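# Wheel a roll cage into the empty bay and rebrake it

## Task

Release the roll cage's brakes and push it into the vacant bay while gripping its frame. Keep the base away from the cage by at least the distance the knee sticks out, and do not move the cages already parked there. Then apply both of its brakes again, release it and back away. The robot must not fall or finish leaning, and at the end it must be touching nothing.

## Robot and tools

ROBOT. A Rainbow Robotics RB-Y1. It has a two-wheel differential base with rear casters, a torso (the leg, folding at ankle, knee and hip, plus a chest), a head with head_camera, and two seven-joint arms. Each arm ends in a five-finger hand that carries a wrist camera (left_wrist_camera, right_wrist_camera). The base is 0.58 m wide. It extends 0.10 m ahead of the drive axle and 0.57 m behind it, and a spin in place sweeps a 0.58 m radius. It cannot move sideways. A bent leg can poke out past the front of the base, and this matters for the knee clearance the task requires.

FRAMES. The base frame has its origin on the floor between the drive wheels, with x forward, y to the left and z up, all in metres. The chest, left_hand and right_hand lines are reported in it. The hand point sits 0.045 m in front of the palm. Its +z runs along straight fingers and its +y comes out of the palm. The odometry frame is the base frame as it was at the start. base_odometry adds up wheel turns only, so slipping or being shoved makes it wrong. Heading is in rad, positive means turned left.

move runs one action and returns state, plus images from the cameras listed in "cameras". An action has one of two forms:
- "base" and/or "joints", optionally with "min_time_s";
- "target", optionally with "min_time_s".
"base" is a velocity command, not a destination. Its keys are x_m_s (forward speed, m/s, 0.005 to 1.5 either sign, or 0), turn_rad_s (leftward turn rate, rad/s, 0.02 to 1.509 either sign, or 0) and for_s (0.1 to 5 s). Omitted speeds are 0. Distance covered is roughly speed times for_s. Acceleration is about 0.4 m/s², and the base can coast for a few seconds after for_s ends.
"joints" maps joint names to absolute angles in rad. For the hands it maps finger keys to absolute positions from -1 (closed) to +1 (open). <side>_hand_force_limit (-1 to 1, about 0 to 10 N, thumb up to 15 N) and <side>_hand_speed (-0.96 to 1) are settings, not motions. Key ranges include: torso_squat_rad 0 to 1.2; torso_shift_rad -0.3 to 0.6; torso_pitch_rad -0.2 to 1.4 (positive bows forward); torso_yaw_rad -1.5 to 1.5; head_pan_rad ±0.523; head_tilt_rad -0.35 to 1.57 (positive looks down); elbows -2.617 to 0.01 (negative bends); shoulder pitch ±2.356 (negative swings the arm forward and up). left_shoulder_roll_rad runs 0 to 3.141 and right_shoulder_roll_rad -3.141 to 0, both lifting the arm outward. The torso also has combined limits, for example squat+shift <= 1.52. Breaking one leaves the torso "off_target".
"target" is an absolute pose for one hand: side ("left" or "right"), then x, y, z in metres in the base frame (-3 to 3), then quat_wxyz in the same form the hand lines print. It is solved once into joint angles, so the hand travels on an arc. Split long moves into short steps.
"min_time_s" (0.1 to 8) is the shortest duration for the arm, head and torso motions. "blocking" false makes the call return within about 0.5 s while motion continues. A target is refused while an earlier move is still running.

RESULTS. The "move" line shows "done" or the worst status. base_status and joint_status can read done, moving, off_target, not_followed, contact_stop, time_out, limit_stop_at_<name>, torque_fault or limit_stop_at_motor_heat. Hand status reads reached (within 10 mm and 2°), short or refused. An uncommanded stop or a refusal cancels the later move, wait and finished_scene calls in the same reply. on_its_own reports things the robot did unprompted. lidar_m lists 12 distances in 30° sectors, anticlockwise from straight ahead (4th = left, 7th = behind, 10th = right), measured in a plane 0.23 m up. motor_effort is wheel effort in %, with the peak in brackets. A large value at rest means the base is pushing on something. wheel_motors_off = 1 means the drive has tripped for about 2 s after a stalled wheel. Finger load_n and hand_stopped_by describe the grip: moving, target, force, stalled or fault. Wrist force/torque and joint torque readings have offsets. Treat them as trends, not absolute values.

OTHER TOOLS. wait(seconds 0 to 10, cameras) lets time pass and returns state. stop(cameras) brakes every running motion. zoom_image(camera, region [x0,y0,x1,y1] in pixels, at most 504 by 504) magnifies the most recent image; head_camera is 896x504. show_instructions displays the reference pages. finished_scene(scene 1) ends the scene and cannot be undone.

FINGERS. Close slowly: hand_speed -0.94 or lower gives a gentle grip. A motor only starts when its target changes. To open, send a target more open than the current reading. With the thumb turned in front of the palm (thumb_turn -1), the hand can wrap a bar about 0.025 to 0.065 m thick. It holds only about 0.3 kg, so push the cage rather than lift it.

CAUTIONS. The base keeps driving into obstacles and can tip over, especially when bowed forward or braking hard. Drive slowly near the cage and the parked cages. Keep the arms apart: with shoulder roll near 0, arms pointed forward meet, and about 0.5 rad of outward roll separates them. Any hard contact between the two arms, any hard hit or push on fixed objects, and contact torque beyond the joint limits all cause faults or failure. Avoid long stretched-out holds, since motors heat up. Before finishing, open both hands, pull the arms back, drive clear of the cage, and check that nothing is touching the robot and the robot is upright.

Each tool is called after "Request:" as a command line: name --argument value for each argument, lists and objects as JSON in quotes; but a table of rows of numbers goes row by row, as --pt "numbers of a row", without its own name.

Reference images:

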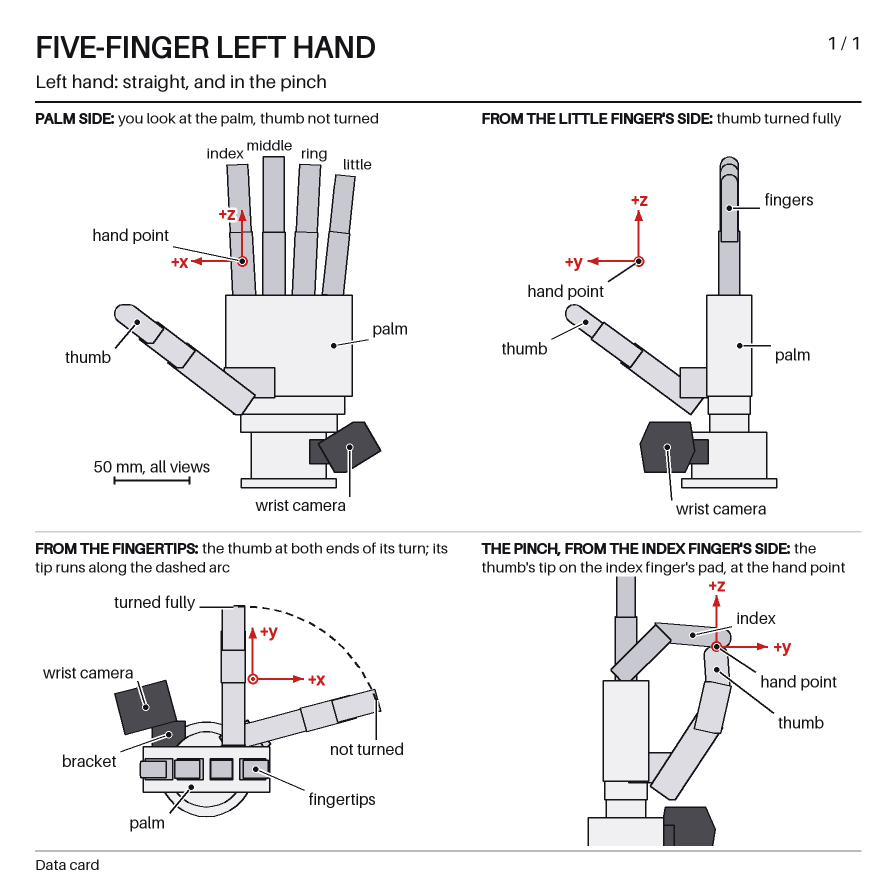

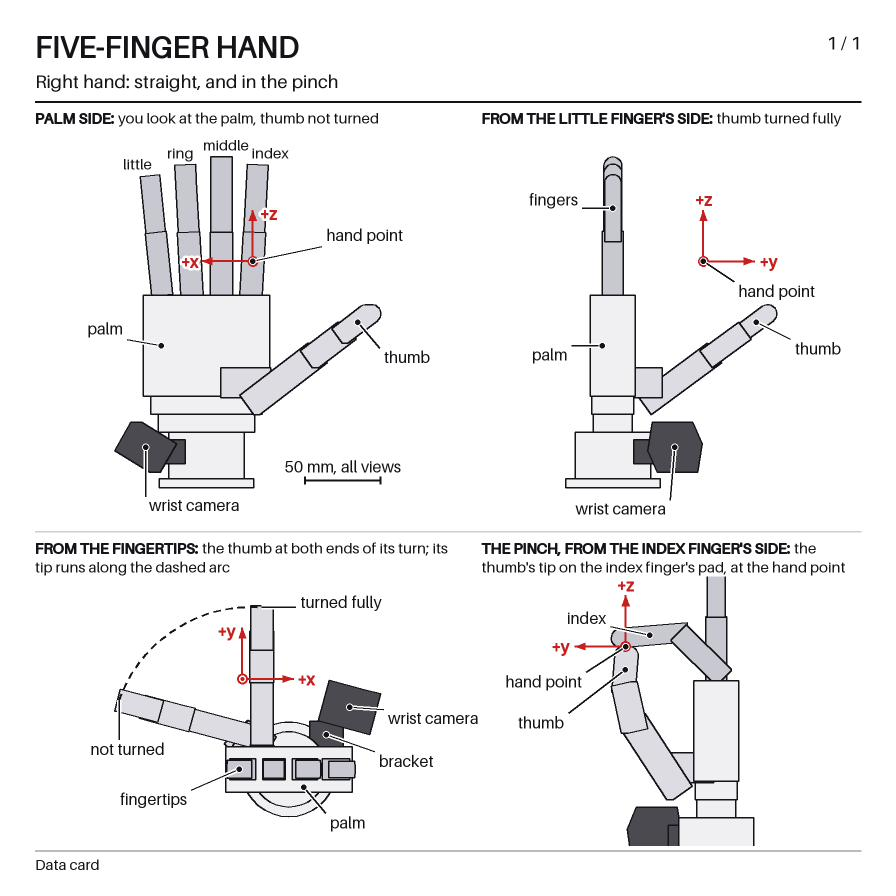

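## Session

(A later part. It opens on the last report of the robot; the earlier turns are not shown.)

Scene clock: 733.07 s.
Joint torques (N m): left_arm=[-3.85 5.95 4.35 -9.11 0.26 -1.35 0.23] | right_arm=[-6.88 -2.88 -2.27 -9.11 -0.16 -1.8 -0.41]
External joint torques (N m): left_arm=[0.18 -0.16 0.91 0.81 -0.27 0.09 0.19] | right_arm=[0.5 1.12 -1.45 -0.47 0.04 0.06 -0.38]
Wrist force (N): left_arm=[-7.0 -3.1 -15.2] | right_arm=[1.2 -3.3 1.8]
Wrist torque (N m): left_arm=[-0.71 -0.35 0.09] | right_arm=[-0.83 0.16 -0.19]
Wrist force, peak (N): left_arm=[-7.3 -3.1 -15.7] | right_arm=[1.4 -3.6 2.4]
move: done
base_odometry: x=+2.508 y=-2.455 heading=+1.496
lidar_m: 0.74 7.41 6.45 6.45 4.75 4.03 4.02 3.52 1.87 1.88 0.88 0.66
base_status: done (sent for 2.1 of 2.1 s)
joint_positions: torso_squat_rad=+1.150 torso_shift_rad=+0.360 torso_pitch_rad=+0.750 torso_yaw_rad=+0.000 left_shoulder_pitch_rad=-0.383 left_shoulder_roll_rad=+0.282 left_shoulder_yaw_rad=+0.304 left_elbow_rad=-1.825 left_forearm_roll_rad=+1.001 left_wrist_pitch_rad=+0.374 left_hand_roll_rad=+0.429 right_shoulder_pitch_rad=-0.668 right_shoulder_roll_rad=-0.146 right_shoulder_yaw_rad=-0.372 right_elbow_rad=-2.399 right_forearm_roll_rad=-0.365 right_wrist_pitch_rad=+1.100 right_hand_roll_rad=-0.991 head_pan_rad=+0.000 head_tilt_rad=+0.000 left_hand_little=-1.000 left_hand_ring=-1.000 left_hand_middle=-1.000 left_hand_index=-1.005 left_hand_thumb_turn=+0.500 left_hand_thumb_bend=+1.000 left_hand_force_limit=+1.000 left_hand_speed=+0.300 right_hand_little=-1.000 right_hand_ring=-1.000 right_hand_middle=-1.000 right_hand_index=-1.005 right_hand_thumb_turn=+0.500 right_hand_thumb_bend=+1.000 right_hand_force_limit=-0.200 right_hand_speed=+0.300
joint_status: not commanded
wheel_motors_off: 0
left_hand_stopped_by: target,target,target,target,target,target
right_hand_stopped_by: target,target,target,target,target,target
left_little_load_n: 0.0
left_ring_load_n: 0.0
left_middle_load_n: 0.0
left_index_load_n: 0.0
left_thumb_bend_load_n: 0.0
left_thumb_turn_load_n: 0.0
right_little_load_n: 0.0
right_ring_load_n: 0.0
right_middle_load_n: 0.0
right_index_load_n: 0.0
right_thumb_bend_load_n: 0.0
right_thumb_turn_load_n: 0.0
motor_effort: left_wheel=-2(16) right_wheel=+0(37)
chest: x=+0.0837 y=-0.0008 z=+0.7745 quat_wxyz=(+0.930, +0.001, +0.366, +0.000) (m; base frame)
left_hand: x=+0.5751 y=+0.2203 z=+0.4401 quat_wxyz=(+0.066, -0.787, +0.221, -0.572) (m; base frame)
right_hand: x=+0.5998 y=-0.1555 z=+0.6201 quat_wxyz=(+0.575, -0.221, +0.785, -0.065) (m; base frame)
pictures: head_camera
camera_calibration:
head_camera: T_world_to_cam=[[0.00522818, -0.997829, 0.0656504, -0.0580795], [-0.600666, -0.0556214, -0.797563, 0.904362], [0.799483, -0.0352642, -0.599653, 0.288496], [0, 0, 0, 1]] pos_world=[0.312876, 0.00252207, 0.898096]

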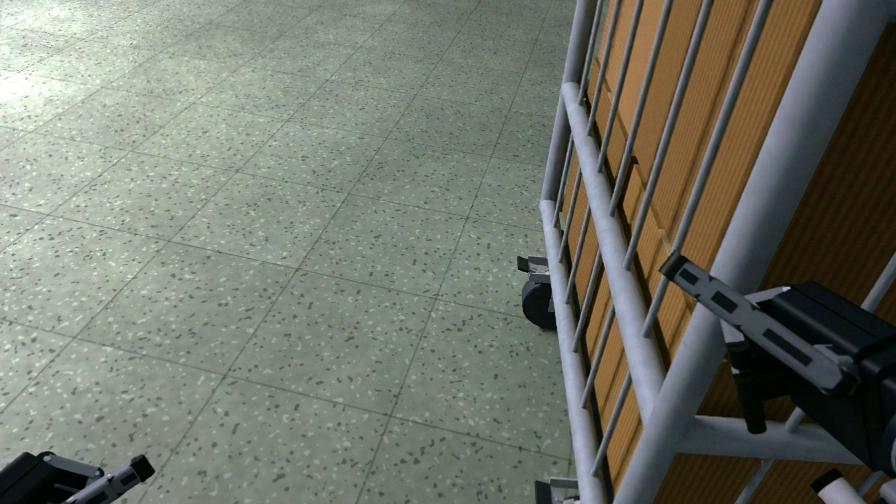

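Request:
move --base '{"x_m_s": 0.01, "for_s": 5}' --blocking false

Request:
wait --seconds 0.5

Request:
wait --seconds 0.4

Request:
wait --seconds 0.4

Request:
wait --seconds 0.4

Request:
stop

Scene clock: 733.77 s.
Joint torques (N m): left_arm=[-3.94 5.78 4.44 -9.12 0.3 -1.41 0.24] | right_arm=[-7.21 -2.69 -2.32 -9.04 -0.24 -1.74 -0.26]
External joint torques (N m): left_arm=[0.09 -0.32 1.01 0.81 -0.22 0.03 0.2] | right_arm=[0.18 1.31 -1.5 -0.39 -0.03 0.12 -0.22]
Wrist force (N): left_arm=[-6.6 -2.9 -15.1] | right_arm=[1.1 -3.4 1.8]
Wrist torque (N m): left_arm=[-0.69 -0.42 0.09] | right_arm=[-0.86 0.24 -0.21]
Wrist force, peak (N): left_arm=[-6.9 -3.1 -15.9] | right_arm=[1.7 -3.4 2.1]
move: moving
base_odometry: x=+2.509 y=-2.450 heading=+1.496
lidar_m: 0.73 7.41 6.45 6.45 4.75 4.03 4.03 3.53 1.88 1.88 0.88 0.66
base_status: moving
joint_positions: torso_squat_rad=+1.150 torso_shift_rad=+0.360 torso_pitch_rad=+0.750 torso_yaw_rad=+0.000 left_shoulder_pitch_rad=-0.383 left_shoulder_roll_rad=+0.282 left_shoulder_yaw_rad=+0.304 left_elbow_rad=-1.825 left_forearm_roll_rad=+1.001 left_wrist_pitch_rad=+0.374 left_hand_roll_rad=+0.429 right_shoulder_pitch_rad=-0.668 right_shoulder_roll_rad=-0.146 right_shoulder_yaw_rad=-0.372 right_elbow_rad=-2.399 right_forearm_roll_rad=-0.365 right_wrist_pitch_rad=+1.100 right_hand_roll_rad=-0.991 head_pan_rad=+0.000 head_tilt_rad=+0.000 left_hand_little=-1.000 left_hand_ring=-1.000 left_hand_middle=-1.000 left_hand_index=-1.005 left_hand_thumb_turn=+0.500 left_hand_thumb_bend=+1.000 left_hand_force_limit=+1.000 left_hand_speed=+0.300 right_hand_little=-1.000 right_hand_ring=-1.000 right_hand_middle=-1.000 right_hand_index=-1.005 right_hand_thumb_turn=+0.500 right_hand_thumb_bend=+1.000 right_hand_force_limit=-0.200 right_hand_speed=+0.300
joint_status: not commanded
wheel_motors_off: 0
left_hand_stopped_by: target,target,target,target,target,target
right_hand_stopped_by: target,target,target,target,target,target
left_little_load_n: 0.0
left_ring_load_n: 0.0
left_middle_load_n: 0.0
left_index_load_n: 0.0
left_thumb_bend_load_n: 0.0
left_thumb_turn_load_n: 0.0
right_little_load_n: 0.0
right_ring_load_n: 0.0
right_middle_load_n: 0.0
right_index_load_n: 0.0
right_thumb_bend_load_n: -0.5
right_thumb_turn_load_n: 0.0
motor_effort: left_wheel=+9(9) right_wheel=+7(13)
chest: x=+0.0837 y=-0.0008 z=+0.7745 quat_wxyz=(+0.931, +0.001, +0.366, +0.000) (m; base frame)
left_hand: x=+0.5751 y=+0.2203 z=+0.4401 quat_wxyz=(+0.066, -0.787, +0.221, -0.572) (m; base frame)
right_hand: x=+0.5998 y=-0.1555 z=+0.6201 quat_wxyz=(+0.575, -0.221, +0.785, -0.065) (m; base frame)
pictures: none

Scene clock: 734.27 s.
Joint torques (N m): left_arm=[-3.66 6.05 4.31 -9.11 0.34 -1.38 0.23] | right_arm=[-7.18 -2.15 -2.46 -9.01 -0.24 -1.79 -0.29]
External joint torques (N m): left_arm=[0.37 -0.05 0.87 0.82 -0.18 0.06 0.19] | right_arm=[0.21 1.85 -1.64 -0.37 -0.03 0.07 -0.25]
Wrist force (N): left_arm=[-6.7 -3.1 -15.6] | right_arm=[1.1 -3.5 2.0]
Wrist torque (N m): left_arm=[-0.67 -0.41 0.10] | right_arm=[-0.86 0.20 -0.21]
Wrist force, peak (N): left_arm=[-7.1 -3.1 -15.7] | right_arm=[1.3 -3.5 2.0]
earlier move: moving
base_odometry: x=+2.509 y=-2.445 heading=+1.496
lidar_m: 0.75 7.40 6.44 6.44 4.76 4.04 4.03 3.52 1.89 1.88 0.87 0.65
base_status: moving
joint_positions: torso_squat_rad=+1.150 torso_shift_rad=+0.360 torso_pitch_rad=+0.750 torso_yaw_rad=+0.000 left_shoulder_pitch_rad=-0.383 left_shoulder_roll_rad=+0.282 left_shoulder_yaw_rad=+0.304 left_elbow_rad=-1.825 left_forearm_roll_rad=+1.001 left_wrist_pitch_rad=+0.374 left_hand_roll_rad=+0.429 right_shoulder_pitch_rad=-0.668 right_shoulder_roll_rad=-0.146 right_shoulder_yaw_rad=-0.372 right_elbow_rad=-2.399 right_forearm_roll_rad=-0.365 right_wrist_pitch_rad=+1.100 right_hand_roll_rad=-0.991 head_pan_rad=+0.000 head_tilt_rad=+0.000 left_hand_little=-1.000 left_hand_ring=-1.000 left_hand_middle=-1.000 left_hand_index=-1.005 left_hand_thumb_turn=+0.500 left_hand_thumb_bend=+1.000 left_hand_force_limit=+1.000 left_hand_speed=+0.300 right_hand_little=-1.000 right_hand_ring=-1.000 right_hand_middle=-1.000 right_hand_index=-1.005 right_hand_thumb_turn=+0.500 right_hand_thumb_bend=+1.000 right_hand_force_limit=-0.200 right_hand_speed=+0.300
joint_status: not commanded
wheel_motors_off: 0
left_hand_stopped_by: target,target,target,target,target,target
right_hand_stopped_by: target,target,target,target,target,target
left_little_load_n: 0.0
left_ring_load_n: 0.0
left_middle_load_n: 0.0
left_index_load_n: 0.0
left_thumb_bend_load_n: 0.0
left_thumb_turn_load_n: 0.0
right_little_load_n: 0.0
right_ring_load_n: 0.0
right_middle_load_n: 0.0
right_index_load_n: 0.0
right_thumb_bend_load_n: 0.0
right_thumb_turn_load_n: 0.0
motor_effort: left_wheel=+5(9) right_wheel=+7(13)
chest: x=+0.0837 y=-0.0008 z=+0.7745 quat_wxyz=(+0.931, +0.001, +0.366, +0.000) (m; base frame)
left_hand: x=+0.5751 y=+0.2203 z=+0.4401 quat_wxyz=(+0.066, -0.787, +0.221, -0.572) (m; base frame)
right_hand: x=+0.5998 y=-0.1555 z=+0.6201 quat_wxyz=(+0.575, -0.221, +0.785, -0.065) (m; base frame)
wait: 0.50 s; no rest
pictures: none

Scene clock: 734.67 s.
Joint torques (N m): left_arm=[-3.87 5.98 4.58 -9.22 0.21 -1.32 0.14] | right_arm=[-7.21 -2.97 -1.54 -8.87 -0.21 -1.77 -0.48]
External joint torques (N m): left_arm=[0.16 -0.12 1.14 0.71 -0.31 0.12 0.1] | right_arm=[0.17 1.03 -0.71 -0.22 0 0.09 -0.45]
Wrist force (N): left_arm=[-7.1 -3.2 -15.6] | right_arm=[1.3 -3.3 1.8]
Wrist torque (N m): left_arm=[-0.67 -0.32 0.07] | right_arm=[-0.82 0.21 -0.19]
Wrist force, peak (N): left_arm=[-7.2 -3.4 -15.7] | right_arm=[1.3 -3.6 1.7]
earlier move: moving
base_odometry: x=+2.509 y=-2.441 heading=+1.496
lidar_m: 0.74 7.39 6.45 6.45 4.77 4.04 4.04 3.52 1.89 1.88 0.87 0.65
base_status: moving
joint_positions: torso_squat_rad=+1.150 torso_shift_rad=+0.360 torso_pitch_rad=+0.750 torso_yaw_rad=+0.000 left_shoulder_pitch_rad=-0.383 left_shoulder_roll_rad=+0.282 left_shoulder_yaw_rad=+0.304 left_elbow_rad=-1.825 left_forearm_roll_rad=+1.001 left_wrist_pitch_rad=+0.374 left_hand_roll_rad=+0.429 right_shoulder_pitch_rad=-0.668 right_shoulder_roll_rad=-0.146 right_shoulder_yaw_rad=-0.372 right_elbow_rad=-2.399 right_forearm_roll_rad=-0.365 right_wrist_pitch_rad=+1.100 right_hand_roll_rad=-0.991 head_pan_rad=+0.000 head_tilt_rad=+0.000 left_hand_little=-1.000 left_hand_ring=-1.000 left_hand_middle=-1.000 left_hand_index=-1.005 left_hand_thumb_turn=+0.500 left_hand_thumb_bend=+1.000 left_hand_force_limit=+1.000 left_hand_speed=+0.300 right_hand_little=-1.000 right_hand_ring=-1.000 right_hand_middle=-1.000 right_hand_index=-1.005 right_hand_thumb_turn=+0.500 right_hand_thumb_bend=+1.000 right_hand_force_limit=-0.200 right_hand_speed=+0.300
joint_status: not commanded
wheel_motors_off: 0
left_hand_stopped_by: target,target,target,target,target,target
right_hand_stopped_by: target,target,target,target,target,target
left_little_load_n: 0.0
left_ring_load_n: 0.0
left_middle_load_n: 0.0
left_index_load_n: 0.0
left_thumb_bend_load_n: 0.0
left_thumb_turn_load_n: -0.5
right_little_load_n: 0.0
right_ring_load_n: 0.0
right_middle_load_n: 0.0
right_index_load_n: 0.0
right_thumb_bend_load_n: -0.5
right_thumb_turn_load_n: 0.0
motor_effort: left_wheel=+2(9) right_wheel=+8(13)
chest: x=+0.0837 y=-0.0008 z=+0.7745 quat_wxyz=(+0.931, +0.001, +0.366, +0.000) (m; base frame)
left_hand: x=+0.5751 y=+0.2203 z=+0.4401 quat_wxyz=(+0.066, -0.787, +0.221, -0.572) (m; base frame)
right_hand: x=+0.5998 y=-0.1555 z=+0.6201 quat_wxyz=(+0.575, -0.221, +0.785, -0.065) (m; base frame)
wait: 0.40 s; no rest
pictures: none

Scene clock: 735.07 s.
Joint torques (N m): left_arm=[-4.04 6.15 4.5 -9.12 0.23 -1.43 0.31] | right_arm=[-6.99 -2.5 -2.26 -9.04 -0.24 -1.86 -0.22]
External joint torques (N m): left_arm=[-0.01 0.05 1.06 0.81 -0.29 0.01 0.27] | right_arm=[0.39 1.5 -1.44 -0.39 -0.03 0 -0.18]
Wrist force (N): left_arm=[-7.0 -3.2 -15.3] | right_arm=[1.2 -3.3 2.0]
Wrist torque (N m): left_arm=[-0.69 -0.35 0.07] | right_arm=[-0.84 0.21 -0.18]
Wrist force, peak (N): left_arm=[-7.1 -2.9 -15.6] | right_arm=[1.3 -3.6 2.0]
earlier move: moving
base_odometry: x=+2.509 y=-2.437 heading=+1.496
lidar_m: 0.74 7.38 6.45 6.44 4.77 4.05 4.03 3.52 1.88 1.89 0.87 0.65
base_status: moving
joint_positions: torso_squat_rad=+1.150 torso_shift_rad=+0.360 torso_pitch_rad=+0.750 torso_yaw_rad=+0.000 left_shoulder_pitch_rad=-0.383 left_shoulder_roll_rad=+0.282 left_shoulder_yaw_rad=+0.304 left_elbow_rad=-1.825 left_forearm_roll_rad=+1.001 left_wrist_pitch_rad=+0.374 left_hand_roll_rad=+0.429 right_shoulder_pitch_rad=-0.668 right_shoulder_roll_rad=-0.146 right_shoulder_yaw_rad=-0.372 right_elbow_rad=-2.399 right_forearm_roll_rad=-0.365 right_wrist_pitch_rad=+1.100 right_hand_roll_rad=-0.991 head_pan_rad=+0.000 head_tilt_rad=+0.000 left_hand_little=-1.000 left_hand_ring=-1.000 left_hand_middle=-1.000 left_hand_index=-1.005 left_hand_thumb_turn=+0.500 left_hand_thumb_bend=+1.000 left_hand_force_limit=+1.000 left_hand_speed=+0.300 right_hand_little=-1.000 right_hand_ring=-1.000 right_hand_middle=-1.000 right_hand_index=-1.005 right_hand_thumb_turn=+0.500 right_hand_thumb_bend=+1.000 right_hand_force_limit=-0.200 right_hand_speed=+0.300
joint_status: not commanded
wheel_motors_off: 0
left_hand_stopped_by: target,target,target,target,target,target
right_hand_stopped_by: target,target,target,target,target,target
left_little_load_n: 0.0
left_ring_load_n: 0.0
left_middle_load_n: 0.5
left_index_load_n: 0.0
left_thumb_bend_load_n: 0.0
left_thumb_turn_load_n: -0.5
right_little_load_n: 0.0
right_ring_load_n: 0.0
right_middle_load_n: 0.0
right_index_load_n: 0.0
right_thumb_bend_load_n: 0.0
right_thumb_turn_load_n: 0.0
motor_effort: left_wheel=+4(9) right_wheel=+8(13)
chest: x=+0.0837 y=-0.0008 z=+0.7745 quat_wxyz=(+0.931, +0.001, +0.366, +0.000) (m; base frame)
left_hand: x=+0.5751 y=+0.2203 z=+0.4401 quat_wxyz=(+0.066, -0.787, +0.221, -0.572) (m; base frame)
right_hand: x=+0.5998 y=-0.1555 z=+0.6201 quat_wxyz=(+0.575, -0.221, +0.785, -0.065) (m; base frame)
wait: 0.40 s; no rest
pictures: none

Scene clock: 735.47 s.
Joint torques (N m): left_arm=[-4.05 5.82 4.64 -9.06 0.39 -1.4 0.18] | right_arm=[-6.8 -2.52 -2.01 -9.25 -0.12 -1.64 -0.38]
External joint torques (N m): left_arm=[-0.01 -0.29 1.2 0.87 -0.14 0.03 0.14] | right_arm=[0.58 1.48 -1.19 -0.6 0.09 0.26 -0.34]
Wrist force (N): left_arm=[-6.7 -3.5 -15.4] | right_arm=[1.1 -3.0 -0.4]
Wrist torque (N m): left_arm=[-0.75 -0.41 0.11] | right_arm=[-0.71 0.23 -0.19]
Wrist force, peak (N): left_arm=[-6.9 -3.5 -15.8] | right_arm=[1.0 -3.6 2.0]
earlier move: moving
base_odometry: x=+2.510 y=-2.433 heading=+1.496
lidar_m: 0.74 7.39 6.44 6.44 4.77 4.05 4.04 3.53 1.89 1.88 0.85 0.64
base_status: moving
joint_positions: torso_squat_rad=+1.150 torso_shift_rad=+0.360 torso_pitch_rad=+0.750 torso_yaw_rad=+0.000 left_shoulder_pitch_rad=-0.383 left_shoulder_roll_rad=+0.282 left_shoulder_yaw_rad=+0.304 left_elbow_rad=-1.825 left_forearm_roll_rad=+1.001 left_wrist_pitch_rad=+0.374 left_hand_roll_rad=+0.429 right_shoulder_pitch_rad=-0.668 right_shoulder_roll_rad=-0.146 right_shoulder_yaw_rad=-0.372 right_elbow_rad=-2.399 right_forearm_roll_rad=-0.365 right_wrist_pitch_rad=+1.100 right_hand_roll_rad=-0.991 head_pan_rad=+0.000 head_tilt_rad=+0.000 left_hand_little=-1.000 left_hand_ring=-1.000 left_hand_middle=-1.000 left_hand_index=-1.005 left_hand_thumb_turn=+0.500 left_hand_thumb_bend=+1.000 left_hand_force_limit=+1.000 left_hand_speed=+0.300 right_hand_little=-1.000 right_hand_ring=-1.000 right_hand_middle=-1.000 right_hand_index=-1.005 right_hand_thumb_turn=+0.500 right_hand_thumb_bend=+1.000 right_hand_force_limit=-0.200 right_hand_speed=+0.300
joint_status: not commanded
wheel_motors_off: 0
left_hand_stopped_by: target,target,target,target,target,target
right_hand_stopped_by: target,target,target,target,target,target
left_little_load_n: 0.0
left_ring_load_n: 0.0
left_middle_load_n: 0.0
left_index_load_n: 0.0
left_thumb_bend_load_n: 0.0
left_thumb_turn_load_n: 0.0
right_little_load_n: 0.0
right_ring_load_n: 0.0
right_middle_load_n: 0.0
right_index_load_n: 0.0
right_thumb_bend_load_n: 0.0
right_thumb_turn_load_n: 0.0
motor_effort: left_wheel=+1(9) right_wheel=+8(13)
chest: x=+0.0837 y=-0.0008 z=+0.7745 quat_wxyz=(+0.931, +0.001, +0.366, +0.000) (m; base frame)
left_hand: x=+0.5751 y=+0.2203 z=+0.4401 quat_wxyz=(+0.066, -0.787, +0.221, -0.572) (m; base frame)
right_hand: x=+0.5998 y=-0.1555 z=+0.6201 quat_wxyz=(+0.575, -0.221, +0.785, -0.065) (m; base frame)
wait: 0.40 s; no rest
pictures: none

Scene clock: 736.03 s.
Joint torques (N m): left_arm=[-4.12 5.96 4.53 -9.05 0.27 -1.37 0.25] | right_arm=[-7.36 -2.68 -2.23 -8.31 -0.21 -1.85 -0.38]
External joint torques (N m): left_arm=[-0.08 -0.15 1.09 0.87 -0.25 0.07 0.21] | right_arm=[0.03 1.32 -1.41 0.34 0 0.01 -0.34]
Motor temperatures (°C): left_arm=[34 35 36 36 40 39 44] | right_arm=[34 35 36 34 41 46 45]
Wrist force (N): left_arm=[-7.1 -3.0 -15.6] | right_arm=[1.5 -2.6 -2.7]
Wrist torque (N m): left_arm=[-0.66 -0.34 0.07] | right_arm=[-0.63 0.15 -0.19]
Wrist force, peak (N): left_arm=[-7.3 -3.3 -15.8] | right_arm=[2.8 -1.8 -5.5]
earlier move: stopped
base_odometry: x=+2.510 y=-2.433 heading=+1.496
lidar_m: 0.73 7.39 6.45 6.44 4.78 4.05 4.04 3.52 1.89 1.89 0.86 0.64
base_status: stopped (sent for 2.2 of 5 s)
joint_positions: torso_squat_rad=+1.150 torso_shift_rad=+0.360 torso_pitch_rad=+0.750 torso_yaw_rad=+0.000 left_shoulder_pitch_rad=-0.383 left_shoulder_roll_rad=+0.282 left_shoulder_yaw_rad=+0.304 left_elbow_rad=-1.825 left_forearm_roll_rad=+1.001 left_wrist_pitch_rad=+0.374 left_hand_roll_rad=+0.429 right_shoulder_pitch_rad=-0.668 right_shoulder_roll_rad=-0.146 right_shoulder_yaw_rad=-0.372 right_elbow_rad=-2.399 right_forearm_roll_rad=-0.365 right_wrist_pitch_rad=+1.100 right_hand_roll_rad=-0.991 head_pan_rad=+0.000 head_tilt_rad=+0.000 left_hand_little=-1.000 left_hand_ring=-1.000 left_hand_middle=-1.000 left_hand_index=-1.005 left_hand_thumb_turn=+0.500 left_hand_thumb_bend=+1.000 left_hand_force_limit=+1.000 left_hand_speed=+0.300 right_hand_little=-1.000 right_hand_ring=-1.000 right_hand_middle=-1.000 right_hand_index=-1.005 right_hand_thumb_turn=+0.500 right_hand_thumb_bend=+1.000 right_hand_force_limit=-0.200 right_hand_speed=+0.300
joint_status: not commanded
wheel_motors_off: 0
left_hand_stopped_by: target,target,target,target,target,target
right_hand_stopped_by: target,target,target,target,target,target
left_little_load_n: 0.0
left_ring_load_n: 0.0
left_middle_load_n: 0.0
left_index_load_n: 0.0
left_thumb_bend_load_n: -0.5
left_thumb_turn_load_n: 0.0
right_little_load_n: 0.0
right_ring_load_n: 0.5
right_middle_load_n: 0.0
right_index_load_n: -0.5
right_thumb_bend_load_n: 0.0
right_thumb_turn_load_n: 0.0
motor_effort: left_wheel=-1(9) right_wheel=+1(13)
chest: x=+0.0836 y=-0.0008 z=+0.7745 quat_wxyz=(+0.931, +0.001, +0.366, +0.000) (m; base frame)
left_hand: x=+0.5751 y=+0.2203 z=+0.4401 quat_wxyz=(+0.067, -0.787, +0.221, -0.572) (m; base frame)
right_hand: x=+0.5998 y=-0.1555 z=+0.6201 quat_wxyz=(+0.575, -0.221, +0.785, -0.065) (m; base frame)
pictures: none

Request:
move --base '{"x_m_s": 0.01, "for_s": 5}' --blocking false

Request:
wait --seconds 0.3

Request:
wait --seconds 0.25

Request:
wait --seconds 0.2

Request:
stop

Scene clock: 736.63 s.
Joint torques (N m): left_arm=[-3.92 5.62 4.56 -9.17 0.22 -1.32 0.16] | right_arm=[-21.25 -5.7 -4.12 0.53 3.78 -7.89 -0.83]
External joint torques (N m): left_arm=[0.14 -0.49 1.12 0.76 -0.3 0.12 0.12] | right_arm=[-13.51 -1.64 -3.12 8.85 3.84 -5.86 -0.75]
Wrist force (N): left_arm=[-7.1 -2.9 -15.1] | right_arm=[24.1 24.7 -90.5]
Wrist torque (N m): left_arm=[-0.68 -0.35 0.08] | right_arm=[4.38 -0.48 0.88]
Wrist force, peak (N): left_arm=[-7.1 -3.2 -15.7] | right_arm=[24.1 24.7 -90.5]
move: moving
base_odometry: x=+2.510 y=-2.429 heading=+1.495
lidar_m: 0.74 7.38 6.46 6.44 4.78 4.05 4.05 3.53 1.89 1.88 0.85 0.64
base_status: moving
joint_positions: torso_squat_rad=+1.150 torso_shift_rad=+0.359 torso_pitch_rad=+0.749 torso_yaw_rad=+0.000 left_shoulder_pitch_rad=-0.383 left_shoulder_roll_rad=+0.282 left_shoulder_yaw_rad=+0.304 left_elbow_rad=-1.825 left_forearm_roll_rad=+1.001 left_wrist_pitch_rad=+0.374 left_hand_roll_rad=+0.429 right_shoulder_pitch_rad=-0.665 right_shoulder_roll_rad=-0.145 right_shoulder_yaw_rad=-0.372 right_elbow_rad=-2.401 right_forearm_roll_rad=-0.366 right_wrist_pitch_rad=+1.101 right_hand_roll_rad=-0.991 head_pan_rad=+0.000 head_tilt_rad=+0.000 left_hand_little=-1.000 left_hand_ring=-1.000 left_hand_middle=-1.000 left_hand_index=-1.005 left_hand_thumb_turn=+0.500 left_hand_thumb_bend=+1.000 left_hand_force_limit=+1.000 left_hand_speed=+0.300 right_hand_little=-1.000 right_hand_ring=-1.000 right_hand_middle=-1.000 right_hand_index=-1.006 right_hand_thumb_turn=+0.500 right_hand_thumb_bend=+1.000 right_hand_force_limit=-0.200 right_hand_speed=+0.300
joint_status: not commanded
wheel_motors_off: 0
left_hand_stopped_by: target,target,target,target,target,target
right_hand_stopped_by: target,target,target,target,target,target
left_little_load_n: 0.0
left_ring_load_n: 0.0
left_middle_load_n: 0.0
left_index_load_n: 0.0
left_thumb_bend_load_n: 0.0
left_thumb_turn_load_n: 0.0
right_little_load_n: 0.0
right_ring_load_n: 0.5
right_middle_load_n: 0.0
right_index_load_n: -7.5
right_thumb_bend_load_n: 0.0
right_thumb_turn_load_n: 0.0
motor_effort: left_wheel=+9(12) right_wheel=+42(42)
chest: x=+0.0832 y=-0.0009 z=+0.7747 quat_wxyz=(+0.931, +0.001, +0.366, +0.000) (m; base frame)
left_hand: x=+0.5751 y=+0.2200 z=+0.4407 quat_wxyz=(+0.066, -0.787, +0.221, -0.572) (m; base frame)
right_hand: x=+0.5986 y=-0.1558 z=+0.6200 quat_wxyz=(+0.574, -0.221, +0.786, -0.065) (m; base frame)
pictures: none

Scene clock: 736.93 s.
Joint torques (N m): left_arm=[-4.23 5.94 4.5 -9.09 0.27 -1.37 0.22] | right_arm=[-31.47 -9 -5.85 5.68 6.29 -11.34 -1.41]
External joint torques (N m): left_arm=[-0.16 -0.17 1.06 0.84 -0.26 0.07 0.18] | right_arm=[-23.65 -4.88 -4.91 14.01 6.37 -9.28 -1.34]
Wrist force (N): left_arm=[-7.1 -3.1 -15.4] | right_arm=[36.1 40.2 -141.7]
Wrist torque (N m): left_arm=[-0.69 -0.35 0.10] | right_arm=[7.30 -0.74 1.51]
Wrist force, peak (N): left_arm=[-7.2 -2.7 -15.6] | right_arm=[36.1 40.2 -141.7]
earlier move: moving
base_odometry: x=+2.510 y=-2.426 heading=+1.495
lidar_m: 0.73 7.38 6.45 6.44 4.79 4.06 4.05 3.54 1.89 1.88 0.85 0.64
base_status: moving
joint_positions: torso_squat_rad=+1.150 torso_shift_rad=+0.359 torso_pitch_rad=+0.748 torso_yaw_rad=-0.001 left_shoulder_pitch_rad=-0.383 left_shoulder_roll_rad=+0.282 left_shoulder_yaw_rad=+0.304 left_elbow_rad=-1.825 left_forearm_roll_rad=+1.001 left_wrist_pitch_rad=+0.374 left_hand_roll_rad=+0.429 right_shoulder_pitch_rad=-0.663 right_shoulder_roll_rad=-0.145 right_shoulder_yaw_rad=-0.371 right_elbow_rad=-2.402 right_forearm_roll_rad=-0.366 right_wrist_pitch_rad=+1.102 right_hand_roll_rad=-0.991 head_pan_rad=+0.000 head_tilt_rad=+0.000 left_hand_little=-1.000 left_hand_ring=-1.000 left_hand_middle=-1.000 left_hand_index=-1.005 left_hand_thumb_turn=+0.500 left_hand_thumb_bend=+1.000 left_hand_force_limit=+1.000 left_hand_speed=+0.300 right_hand_little=-1.000 right_hand_ring=-1.000 right_hand_middle=-1.000 right_hand_index=-1.007 right_hand_thumb_turn=+0.500 right_hand_thumb_bend=+1.000 right_hand_force_limit=-0.200 right_hand_speed=+0.300
joint_status: not commanded
wheel_motors_off: 0
left_hand_stopped_by: target,target,target,target,target,target
right_hand_stopped_by: target,target,target,target,target,target
left_little_load_n: 0.0
left_ring_load_n: 0.5
left_middle_load_n: 0.0
left_index_load_n: 0.0
left_thumb_bend_load_n: 0.0
left_thumb_turn_load_n: 0.0
right_little_load_n: 0.5
right_ring_load_n: 0.0
right_middle_load_n: 0.0
right_index_load_n: -12.0
right_thumb_bend_load_n: 0.0
right_thumb_turn_load_n: -0.5
motor_effort: left_wheel=+19(19) right_wheel=+59(59)
chest: x=+0.0829 y=-0.0010 z=+0.7748 quat_wxyz=(+0.931, +0.001, +0.365, +0.000) (m; base frame)
left_hand: x=+0.5751 y=+0.2198 z=+0.4412 quat_wxyz=(+0.066, -0.787, +0.221, -0.572) (m; base frame)
right_hand: x=+0.5976 y=-0.1559 z=+0.6199 quat_wxyz=(+0.574, -0.221, +0.786, -0.064) (m; base frame)
wait: 0.30 s; no rest
pictures: none

Scene clock: 737.20 s.
Joint torques (N m): left_arm=[-4.18 5.77 4.58 -9.2 0.22 -1.36 0.27] | right_arm=[-37.66 -10.1 -7.74 10.3 8.62 -14.54 -2.18]
External joint torques (N m): left_arm=[-0.09 -0.34 1.14 0.74 -0.31 0.07 0.23] | right_arm=[-29.92 -6.05 -6.83 18.81 8.71 -12.55 -2.12]
Wrist force (N): left_arm=[-7.0 -2.9 -15.4] | right_arm=[46.8 54.2 -186.7]
Wrist torque (N m): left_arm=[-0.66 -0.38 0.07] | right_arm=[9.81 -0.94 1.99]
Wrist force, peak (N): left_arm=[-7.6 -3.1 -15.6] | right_arm=[46.8 54.2 -186.7]
earlier move: moving
base_odometry: x=+2.511 y=-2.423 heading=+1.495
lidar_m: 0.73 7.37 6.45 6.44 4.79 4.06 4.05 3.53 1.90 1.89 0.85 0.63
base_status: moving
joint_positions: torso_squat_rad=+1.150 torso_shift_rad=+0.358 torso_pitch_rad=+0.747 torso_yaw_rad=-0.001 left_shoulder_pitch_rad=-0.383 left_shoulder_roll_rad=+0.282 left_shoulder_yaw_rad=+0.304 left_elbow_rad=-1.825 left_forearm_roll_rad=+1.001 left_wrist_pitch_rad=+0.374 left_hand_roll_rad=+0.429 right_shoulder_pitch_rad=-0.661 right_shoulder_roll_rad=-0.144 right_shoulder_yaw_rad=-0.371 right_elbow_rad=-2.404 right_forearm_roll_rad=-0.367 right_wrist_pitch_rad=+1.103 right_hand_roll_rad=-0.991 head_pan_rad=+0.000 head_tilt_rad=+0.000 left_hand_little=-1.000 left_hand_ring=-1.000 left_hand_middle=-1.000 left_hand_index=-1.005 left_hand_thumb_turn=+0.500 left_hand_thumb_bend=+1.000 left_hand_force_limit=+1.000 left_hand_speed=+0.300 right_hand_little=-1.000 right_hand_ring=-1.000 right_hand_middle=-1.000 right_hand_index=-1.007 right_hand_thumb_turn=+0.500 right_hand_thumb_bend=+1.000 right_hand_force_limit=-0.200 right_hand_speed=+0.300
joint_status: not commanded
wheel_motors_off: 0
left_hand_stopped_by: target,target,target,target,target,target
right_hand_stopped_by: target,target,target,target,target,target
left_little_load_n: 0.0
left_ring_load_n: 0.0
left_middle_load_n: 0.0
left_index_load_n: 0.0
left_thumb_bend_load_n: 0.0
left_thumb_turn_load_n: 0.0
right_little_load_n: 0.0
right_ring_load_n: 0.0
right_middle_load_n: 0.0
right_index_load_n: -15.5
right_thumb_bend_load_n: 0.0
right_thumb_turn_load_n: 0.0
motor_effort: left_wheel=+23(23) right_wheel=+75(75)
chest: x=+0.0826 y=-0.0010 z=+0.7749 quat_wxyz=(+0.931, +0.001, +0.365, +0.000) (m; base frame)
left_hand: x=+0.5751 y=+0.2195 z=+0.4417 quat_wxyz=(+0.066, -0.787, +0.221, -0.573) (m; base frame)
right_hand: x=+0.5967 y=-0.1559 z=+0.6199 quat_wxyz=(+0.574, -0.221, +0.786, -0.064) (m; base frame)
wait: 0.27 s; no rest
pictures: none

Scene clock: 737.40 s.
Joint torques (N m): left_arm=[-3.95 6.03 4.64 -9.23 0.33 -1.42 0.26] | right_arm=[-38.16 -10.12 -10.18 10.15 9.44 -14.7 -2.14]
External joint torques (N m): left_arm=[0.15 -0.08 1.21 0.71 -0.19 0.01 0.22] | right_arm=[-30.91 -6.12 -9.18 18.82 9.63 -12.88 -2.1]
Wrist force (N): left_arm=[-7.0 -3.0 -15.3] | right_arm=[45.6 59.8 -188.1]
Wrist torque (N m): left_arm=[-0.69 -0.36 0.09] | right_arm=[10.01 -0.96 1.96]
Wrist force, peak (N): left_arm=[-7.2 -3.1 -15.6] | right_arm=[48.3 58.4 -194.4]
earlier move: moving
base_odometry: x=+2.511 y=-2.421 heading=+1.495
lidar_m: 0.73 7.38 6.45 6.44 4.79 4.06 4.05 3.53 1.89 1.88 0.85 0.63
base_status: moving
joint_positions: torso_squat_rad=+1.151 torso_shift_rad=+0.358 torso_pitch_rad=+0.747 torso_yaw_rad=-0.001 left_shoulder_pitch_rad=-0.383 left_shoulder_roll_rad=+0.282 left_shoulder_yaw_rad=+0.304 left_elbow_rad=-1.825 left_forearm_roll_rad=+1.001 left_wrist_pitch_rad=+0.374 left_hand_roll_rad=+0.429 right_shoulder_pitch_rad=-0.660 right_shoulder_roll_rad=-0.144 right_shoulder_yaw_rad=-0.370 right_elbow_rad=-2.404 right_forearm_roll_rad=-0.367 right_wrist_pitch_rad=+1.104 right_hand_roll_rad=-0.991 head_pan_rad=+0.000 head_tilt_rad=+0.000 left_hand_little=-1.000 left_hand_ring=-1.000 left_hand_middle=-1.000 left_hand_index=-1.005 left_hand_thumb_turn=+0.500 left_hand_thumb_bend=+1.000 left_hand_force_limit=+1.000 left_hand_speed=+0.300 right_hand_little=-1.000 right_hand_ring=-1.000 right_hand_middle=-1.000 right_hand_index=-1.007 right_hand_thumb_turn=+0.500 right_hand_thumb_bend=+1.000 right_hand_force_limit=-0.200 right_hand_speed=+0.300
joint_status: not commanded
wheel_motors_off: 0
left_hand_stopped_by: target,target,target,target,target,target
right_hand_stopped_by: target,target,target,target,target,target
left_little_load_n: 0.0
left_ring_load_n: 0.0
left_middle_load_n: 0.0
left_index_load_n: 0.0
left_thumb_bend_load_n: 0.0
left_thumb_turn_load_n: 0.0
right_little_load_n: 0.0
right_ring_load_n: 0.0
right_middle_load_n: -0.5
right_index_load_n: -16.0
right_thumb_bend_load_n: 0.0
right_thumb_turn_load_n: 0.0
motor_effort: left_wheel=+20(23) right_wheel=+75(78)
chest: x=+0.0824 y=-0.0010 z=+0.7750 quat_wxyz=(+0.931, +0.001, +0.365, -0.001) (m; base frame)
left_hand: x=+0.5751 y=+0.2195 z=+0.4419 quat_wxyz=(+0.066, -0.787, +0.221, -0.573) (m; base frame)
right_hand: x=+0.5964 y=-0.1556 z=+0.6199 quat_wxyz=(+0.573, -0.221, +0.786, -0.064) (m; base frame)
wait: 0.20 s; no rest
pictures: none

Scene clock: 738.10 s.
Joint torques (N m): left_arm=[-4.14 5.71 4.02 -9.35 0.29 -1.23 0.22] | right_arm=[-31.98 -10.56 -12.05 7.56 9.12 -12.85 -2.3]
External joint torques (N m): left_arm=[-0.05 -0.4 0.59 0.59 -0.23 0.21 0.18] | right_arm=[-24.65 -6.61 -11.23 16.2 9.34 -11 -2.26]
Motor temperatures (°C): left_arm=[34 35 36 36 40 39 44] | right_arm=[34 35 36 34 41 47 45]
Wrist force (N): left_arm=[-6.7 -3.0 -15.6] | right_arm=[34.7 52.9 -145.3]
Wrist torque (N m): left_arm=[-0.65 -0.43 0.12] | right_arm=[7.64 -0.75 1.36]
Wrist force, peak (N): left_arm=[-7.4 -3.2 -16.0] | right_arm=[43.8 59.4 -183.2]
earlier move: stopped
base_odometry: x=+2.511 y=-2.422 heading=+1.493
lidar_m: 0.73 7.37 6.45 6.44 4.80 4.05 4.05 3.53 1.89 1.89 0.85 0.63
base_status: stopped (sent for 1.27 of 5 s)
joint_positions: torso_squat_rad=+1.150 torso_shift_rad=+0.358 torso_pitch_rad=+0.747 torso_yaw_rad=-0.001 left_shoulder_pitch_rad=-0.383 left_shoulder_roll_rad=+0.282 left_shoulder_yaw_rad=+0.304 left_elbow_rad=-1.825 left_forearm_roll_rad=+1.001 left_wrist_pitch_rad=+0.374 left_hand_roll_rad=+0.429 right_shoulder_pitch_rad=-0.662 right_shoulder_roll_rad=-0.144 right_shoulder_yaw_rad=-0.370 right_elbow_rad=-2.403 right_forearm_roll_rad=-0.367 right_wrist_pitch_rad=+1.103 right_hand_roll_rad=-0.991 head_pan_rad=+0.000 head_tilt_rad=+0.000 left_hand_little=-1.000 left_hand_ring=-1.000 left_hand_middle=-1.000 left_hand_index=-1.005 left_hand_thumb_turn=+0.500 left_hand_thumb_bend=+1.000 left_hand_force_limit=+1.000 left_hand_speed=+0.300 right_hand_little=-1.000 right_hand_ring=-1.000 right_hand_middle=-1.000 right_hand_index=-1.007 right_hand_thumb_turn=+0.500 right_hand_thumb_bend=+1.000 right_hand_force_limit=-0.200 right_hand_speed=+0.300
joint_status: not commanded
wheel_motors_off: 0
left_hand_stopped_by: target,target,target,target,target,target
right_hand_stopped_by: target,target,target,target,target,target
left_little_load_n: 0.5
left_ring_load_n: 0.0
left_middle_load_n: 0.0
left_index_load_n: 0.0
left_thumb_bend_load_n: 0.0
left_thumb_turn_load_n: 0.0
right_little_load_n: 0.0
right_ring_load_n: 0.0
right_middle_load_n: -0.5
right_index_load_n: -13.0
right_thumb_bend_load_n: 0.0
right_thumb_turn_load_n: 0.0
on_its_own: right_wheel is at rest, and its effort (+52) is outside its rest range (-51 to +51)
motor_effort: left_wheel=+16(23) right_wheel=+52(78)
chest: x=+0.0826 y=-0.0009 z=+0.7749 quat_wxyz=(+0.931, +0.001, +0.365, +0.000) (m; base frame)
left_hand: x=+0.5751 y=+0.2197 z=+0.4417 quat_wxyz=(+0.067, -0.787, +0.221, -0.573) (m; base frame)
right_hand: x=+0.5968 y=-0.1549 z=+0.6202 quat_wxyz=(+0.574, -0.221, +0.786, -0.063) (m; base frame)
pictures: none

Request:
move --base '{"x_m_s": -0.01, "for_s": 3}' --blocking false

Request:
wait --seconds 0.1

Request:
wait --seconds 0.2

Request:
wait --seconds 2.5

Scene clock: 741.50 s.
Joint torques (N m): left_arm=[-3.88 5.85 4.41 -9.16 0.24 -1.33 0.23] | right_arm=[-14.48 -9.26 -10.66 -3.14 4.35 -5.63 -1.55]
External joint torques (N m): left_arm=[0.18 -0.25 0.98 0.77 -0.29 0.1 0.19] | right_arm=[-7.46 -5.39 -10.04 5.8 4.74 -3.93 -1.55]
Wrist force (N): left_arm=[-6.9 -3.0 -15.5] | right_arm=[8.4 21.1 -40.8]
Wrist torque (N m): left_arm=[-0.68 -0.39 0.09] | right_arm=[1.68 -0.13 0.12]
Wrist force, peak (N): left_arm=[-7.6 -2.7 -15.7] | right_arm=[34.6 52.8 -145.5]
move: moving
base_odometry: x=+2.510 y=-2.427 heading=+1.493
lidar_m: 0.73 7.38 6.45 6.44 4.79 4.06 4.04 3.53 1.89 1.89 0.85 0.64
base_status: moving
joint_positions: torso_squat_rad=+1.150 torso_shift_rad=+0.359 torso_pitch_rad=+0.749 torso_yaw_rad=+0.000 left_shoulder_pitch_rad=-0.383 left_shoulder_roll_rad=+0.282 left_shoulder_yaw_rad=+0.304 left_elbow_rad=-1.825 left_forearm_roll_rad=+1.001 left_wrist_pitch_rad=+0.374 left_hand_roll_rad=+0.429 right_shoulder_pitch_rad=-0.666 right_shoulder_roll_rad=-0.144 right_shoulder_yaw_rad=-0.370 right_elbow_rad=-2.401 right_forearm_roll_rad=-0.366 right_wrist_pitch_rad=+1.102 right_hand_roll_rad=-0.991 head_pan_rad=+0.000 head_tilt_rad=+0.000 left_hand_little=-1.000 left_hand_ring=-1.000 left_hand_middle=-1.000 left_hand_index=-1.005 left_hand_thumb_turn=+0.500 left_hand_thumb_bend=+1.000 left_hand_force_limit=+1.000 left_hand_speed=+0.300 right_hand_little=-1.000 right_hand_ring=-1.000 right_hand_middle=-1.000 right_hand_index=-1.006 right_hand_thumb_turn=+0.500 right_hand_thumb_bend=+1.000 right_hand_force_limit=-0.200 right_hand_speed=+0.300
joint_status: not commanded
wheel_motors_off: 0
left_hand_stopped_by: target,target,target,target,target,target
right_hand_stopped_by: target,target,target,target,target,target
left_little_load_n: 0.0
left_ring_load_n: 0.0
left_middle_load_n: 0.0
left_index_load_n: 0.0
left_thumb_bend_load_n: 0.0
left_thumb_turn_load_n: 0.0
right_little_load_n: 0.0
right_ring_load_n: 0.0
right_middle_load_n: 0.0
right_index_load_n: -5.0
right_thumb_bend_load_n: 0.0
right_thumb_turn_load_n: 0.0
motor_effort: left_wheel=+4(13) right_wheel=+5(42)
chest: x=+0.0831 y=-0.0008 z=+0.7747 quat_wxyz=(+0.931, +0.001, +0.366, +0.000) (m; base frame)
left_hand: x=+0.5751 y=+0.2202 z=+0.4409 quat_wxyz=(+0.067, -0.787, +0.221, -0.572) (m; base frame)
right_hand: x=+0.5984 y=-0.1543 z=+0.6204 quat_wxyz=(+0.575, -0.221, +0.785, -0.063) (m; base frame)
pictures: none

Scene clock: 741.60 s.
Joint torques (N m): left_arm=[-3.92 6.04 4.23 -9.29 0.32 -1.25 0.14] | right_arm=[-11.53 -8.92 -8.04 -4.72 3.67 -4.48 -1.17]
External joint torques (N m): left_arm=[0.13 -0.07 0.79 0.64 -0.2 0.19 0.1] | right_arm=[-4.44 -4.95 -7.93 4.14 4.23 -2.8 -1.2]
Wrist force (N): left_arm=[-6.8 -3.1 -15.4] | right_arm=[4.0 16.0 -24.3]
Wrist torque (N m): left_arm=[-0.69 -0.38 0.11] | right_arm=[0.78 0.05 -0.12]
Wrist force, peak (N): left_arm=[-6.9 -2.9 -15.5] | right_arm=[7.7 18.8 -34.9]
earlier move: moving
base_odometry: x=+2.510 y=-2.428 heading=+1.493
lidar_m: 0.73 7.37 6.45 6.44 4.79 4.05 4.05 3.53 1.89 1.89 0.84 0.64
base_status: moving
joint_positions: torso_squat_rad=+1.150 torso_shift_rad=+0.359 torso_pitch_rad=+0.749 torso_yaw_rad=+0.000 left_shoulder_pitch_rad=-0.383 left_shoulder_roll_rad=+0.282 left_shoulder_yaw_rad=+0.304 left_elbow_rad=-1.825 left_forearm_roll_rad=+1.001 left_wrist_pitch_rad=+0.374 left_hand_roll_rad=+0.429 right_shoulder_pitch_rad=-0.666 right_shoulder_roll_rad=-0.144 right_shoulder_yaw_rad=-0.370 right_elbow_rad=-2.401 right_forearm_roll_rad=-0.366 right_wrist_pitch_rad=+1.101 right_hand_roll_rad=-0.991 head_pan_rad=+0.000 head_tilt_rad=+0.000 left_hand_little=-1.000 left_hand_ring=-1.000 left_hand_middle=-1.000 left_hand_index=-1.005 left_hand_thumb_turn=+0.500 left_hand_thumb_bend=+1.000 left_hand_force_limit=+1.000 left_hand_speed=+0.300 right_hand_little=-1.000 right_hand_ring=-1.000 right_hand_middle=-1.000 right_hand_index=-1.006 right_hand_thumb_turn=+0.500 right_hand_thumb_bend=+1.000 right_hand_force_limit=-0.200 right_hand_speed=+0.300
joint_status: not commanded
wheel_motors_off: 0
left_hand_stopped_by: target,target,target,target,target,target
right_hand_stopped_by: target,target,target,target,target,target
left_little_load_n: 0.0
left_ring_load_n: 0.0
left_middle_load_n: 0.0
left_index_load_n: 0.0
left_thumb_bend_load_n: 0.0
left_thumb_turn_load_n: 0.0
right_little_load_n: 0.0
right_ring_load_n: 0.0
right_middle_load_n: 0.0
right_index_load_n: -3.5
right_thumb_bend_load_n: 0.0
right_thumb_turn_load_n: -0.5
motor_effort: left_wheel=+1(13) right_wheel=-2(42)
chest: x=+0.0832 y=-0.0008 z=+0.7747 quat_wxyz=(+0.931, +0.001, +0.366, +0.000) (m; base frame)
left_hand: x=+0.5751 y=+0.2203 z=+0.4407 quat_wxyz=(+0.067, -0.787, +0.221, -0.572) (m; base frame)
right_hand: x=+0.5987 y=-0.1543 z=+0.6204 quat_wxyz=(+0.575, -0.221, +0.785, -0.063) (m; base frame)
wait: 0.10 s; no rest
pictures: none

Scene clock: 741.80 s.
Joint torques (N m): left_arm=[-3.99 5.72 4.41 -9.19 0.31 -1.28 0.24] | right_arm=[-7.64 -6.06 -2.57 -7.92 0.24 -2.04 -0.43]
External joint torques (N m): left_arm=[0.05 -0.38 0.97 0.73 -0.22 0.16 0.2] | right_arm=[-0.42 -2.15 -1.93 0.84 0.55 -0.26 -0.41]
Wrist force (N): left_arm=[-7.0 -2.6 -15.3] | right_arm=[1.4 -2.7 0.8]
Wrist torque (N m): left_arm=[-0.59 -0.36 0.08] | right_arm=[-0.77 0.16 -0.18]
Wrist force, peak (N): left_arm=[-6.9 -2.9 -15.7] | right_arm=[4.7 11.8 -19.7]
earlier move: moving
base_odometry: x=+2.510 y=-2.430 heading=+1.493
lidar_m: 0.72 7.37 6.45 6.44 4.80 4.06 4.05 3.53 1.89 1.89 0.84 0.64
base_status: moving
joint_positions: torso_squat_rad=+1.150 torso_shift_rad=+0.360 torso_pitch_rad=+0.749 torso_yaw_rad=+0.000 left_shoulder_pitch_rad=-0.383 left_shoulder_roll_rad=+0.282 left_shoulder_yaw_rad=+0.304 left_elbow_rad=-1.825 left_forearm_roll_rad=+1.001 left_wrist_pitch_rad=+0.374 left_hand_roll_rad=+0.429 right_shoulder_pitch_rad=-0.667 right_shoulder_roll_rad=-0.145 right_shoulder_yaw_rad=-0.371 right_elbow_rad=-2.400 right_forearm_roll_rad=-0.365 right_wrist_pitch_rad=+1.101 right_hand_roll_rad=-0.991 head_pan_rad=+0.000 head_tilt_rad=+0.000 left_hand_little=-1.000 left_hand_ring=-1.000 left_hand_middle=-1.000 left_hand_index=-1.005 left_hand_thumb_turn=+0.500 left_hand_thumb_bend=+1.000 left_hand_force_limit=+1.000 left_hand_speed=+0.300 right_hand_little=-1.000 right_hand_ring=-1.000 right_hand_middle=-1.000 right_hand_index=-1.005 right_hand_thumb_turn=+0.500 right_hand_thumb_bend=+1.000 right_hand_force_limit=-0.200 right_hand_speed=+0.300
joint_status: not commanded
wheel_motors_off: 0
left_hand_stopped_by: target,target,target,target,target,target
right_hand_stopped_by: target,target,target,target,target,target
left_little_load_n: 0.0
left_ring_load_n: 0.0
left_middle_load_n: 0.0
left_index_load_n: 0.0
left_thumb_bend_load_n: 0.0
left_thumb_turn_load_n: 0.0
right_little_load_n: 0.0
right_ring_load_n: 0.0
right_middle_load_n: 0.0
right_index_load_n: -0.5
right_thumb_bend_load_n: 0.0
right_thumb_turn_load_n: -0.5
motor_effort: left_wheel=-3(13) right_wheel=-7(42)
chest: x=+0.0834 y=-0.0008 z=+0.7746 quat_wxyz=(+0.931, +0.001, +0.366, +0.000) (m; base frame)
left_hand: x=+0.5751 y=+0.2203 z=+0.4404 quat_wxyz=(+0.067, -0.787, +0.221, -0.572) (m; base frame)
right_hand: x=+0.5993 y=-0.1550 z=+0.6204 quat_wxyz=(+0.575, -0.221, +0.785, -0.064) (m; base frame)
wait: 0.20 s; no rest
pictures: none

Scene clock: 744.30 s.
Joint torques (N m): left_arm=[-4.2 5.94 4.22 -9.19 0.22 -1.42 0.18] | right_arm=[-7.95 -5.43 -2.16 -8 -0.17 -1.86 -0.56]
External joint torques (N m): left_arm=[-0.16 -0.16 0.78 0.74 -0.3 0.02 0.14] | right_arm=[-0.56 -1.44 -1.34 0.64 0.04 -0.01 -0.53]
Wrist force (N): left_arm=[-7.1 -2.9 -15.5] | right_arm=[0.7 -5.2 1.9]
Wrist torque (N m): left_arm=[-0.64 -0.35 0.06] | right_arm=[-1.17 0.30 -0.28]
Wrist force, peak (N): left_arm=[-7.1 -3.3 -16.0] | right_arm=[1.0 -5.5 1.8]
earlier move: moving
base_odometry: x=+2.508 y=-2.452 heading=+1.493
lidar_m: 0.71 7.40 6.46 6.44 4.77 4.03 4.03 3.52 1.89 1.89 0.88 0.66
base_status: moving
joint_positions: torso_squat_rad=+1.150 torso_shift_rad=+0.360 torso_pitch_rad=+0.750 torso_yaw_rad=+0.000 left_shoulder_pitch_rad=-0.383 left_shoulder_roll_rad=+0.282 left_shoulder_yaw_rad=+0.304 left_elbow_rad=-1.825 left_forearm_roll_rad=+1.001 left_wrist_pitch_rad=+0.374 left_hand_roll_rad=+0.429 right_shoulder_pitch_rad=-0.668 right_shoulder_roll_rad=-0.145 right_shoulder_yaw_rad=-0.372 right_elbow_rad=-2.399 right_forearm_roll_rad=-0.365 right_wrist_pitch_rad=+1.100 right_hand_roll_rad=-0.991 head_pan_rad=+0.000 head_tilt_rad=+0.000 left_hand_little=-1.000 left_hand_ring=-1.000 left_hand_middle=-1.000 left_hand_index=-1.005 left_hand_thumb_turn=+0.500 left_hand_thumb_bend=+1.000 left_hand_force_limit=+1.000 left_hand_speed=+0.300 right_hand_little=-1.000 right_hand_ring=-1.000 right_hand_middle=-1.000 right_hand_index=-1.005 right_hand_thumb_turn=+0.500 right_hand_thumb_bend=+1.000 right_hand_force_limit=-0.200 right_hand_speed=+0.300
joint_status: not commanded
wheel_motors_off: 0
left_hand_stopped_by: target,target,target,target,target,target
right_hand_stopped_by: target,target,target,target,target,target
left_little_load_n: 0.0
left_ring_load_n: 0.0
left_middle_load_n: 0.0
left_index_load_n: 0.0
left_thumb_bend_load_n: 0.0
left_thumb_turn_load_n: 0.0
right_little_load_n: 0.0
right_ring_load_n: -0.5
right_middle_load_n: 0.0
right_index_load_n: 0.0
right_thumb_bend_load_n: 0.5
right_thumb_turn_load_n: 0.0
motor_effort: left_wheel=+4(13) right_wheel=+1(42)
chest: x=+0.0836 y=-0.0008 z=+0.7746 quat_wxyz=(+0.931, +0.001, +0.366, +0.000) (m; base frame)
left_hand: x=+0.5751 y=+0.2203 z=+0.4402 quat_wxyz=(+0.066, -0.787, +0.221, -0.572) (m; base frame)
right_hand: x=+0.5996 y=-0.1554 z=+0.6203 quat_wxyz=(+0.575, -0.221, +0.785, -0.065) (m; base frame)
wait: 2.50 s; no rest
pictures: none


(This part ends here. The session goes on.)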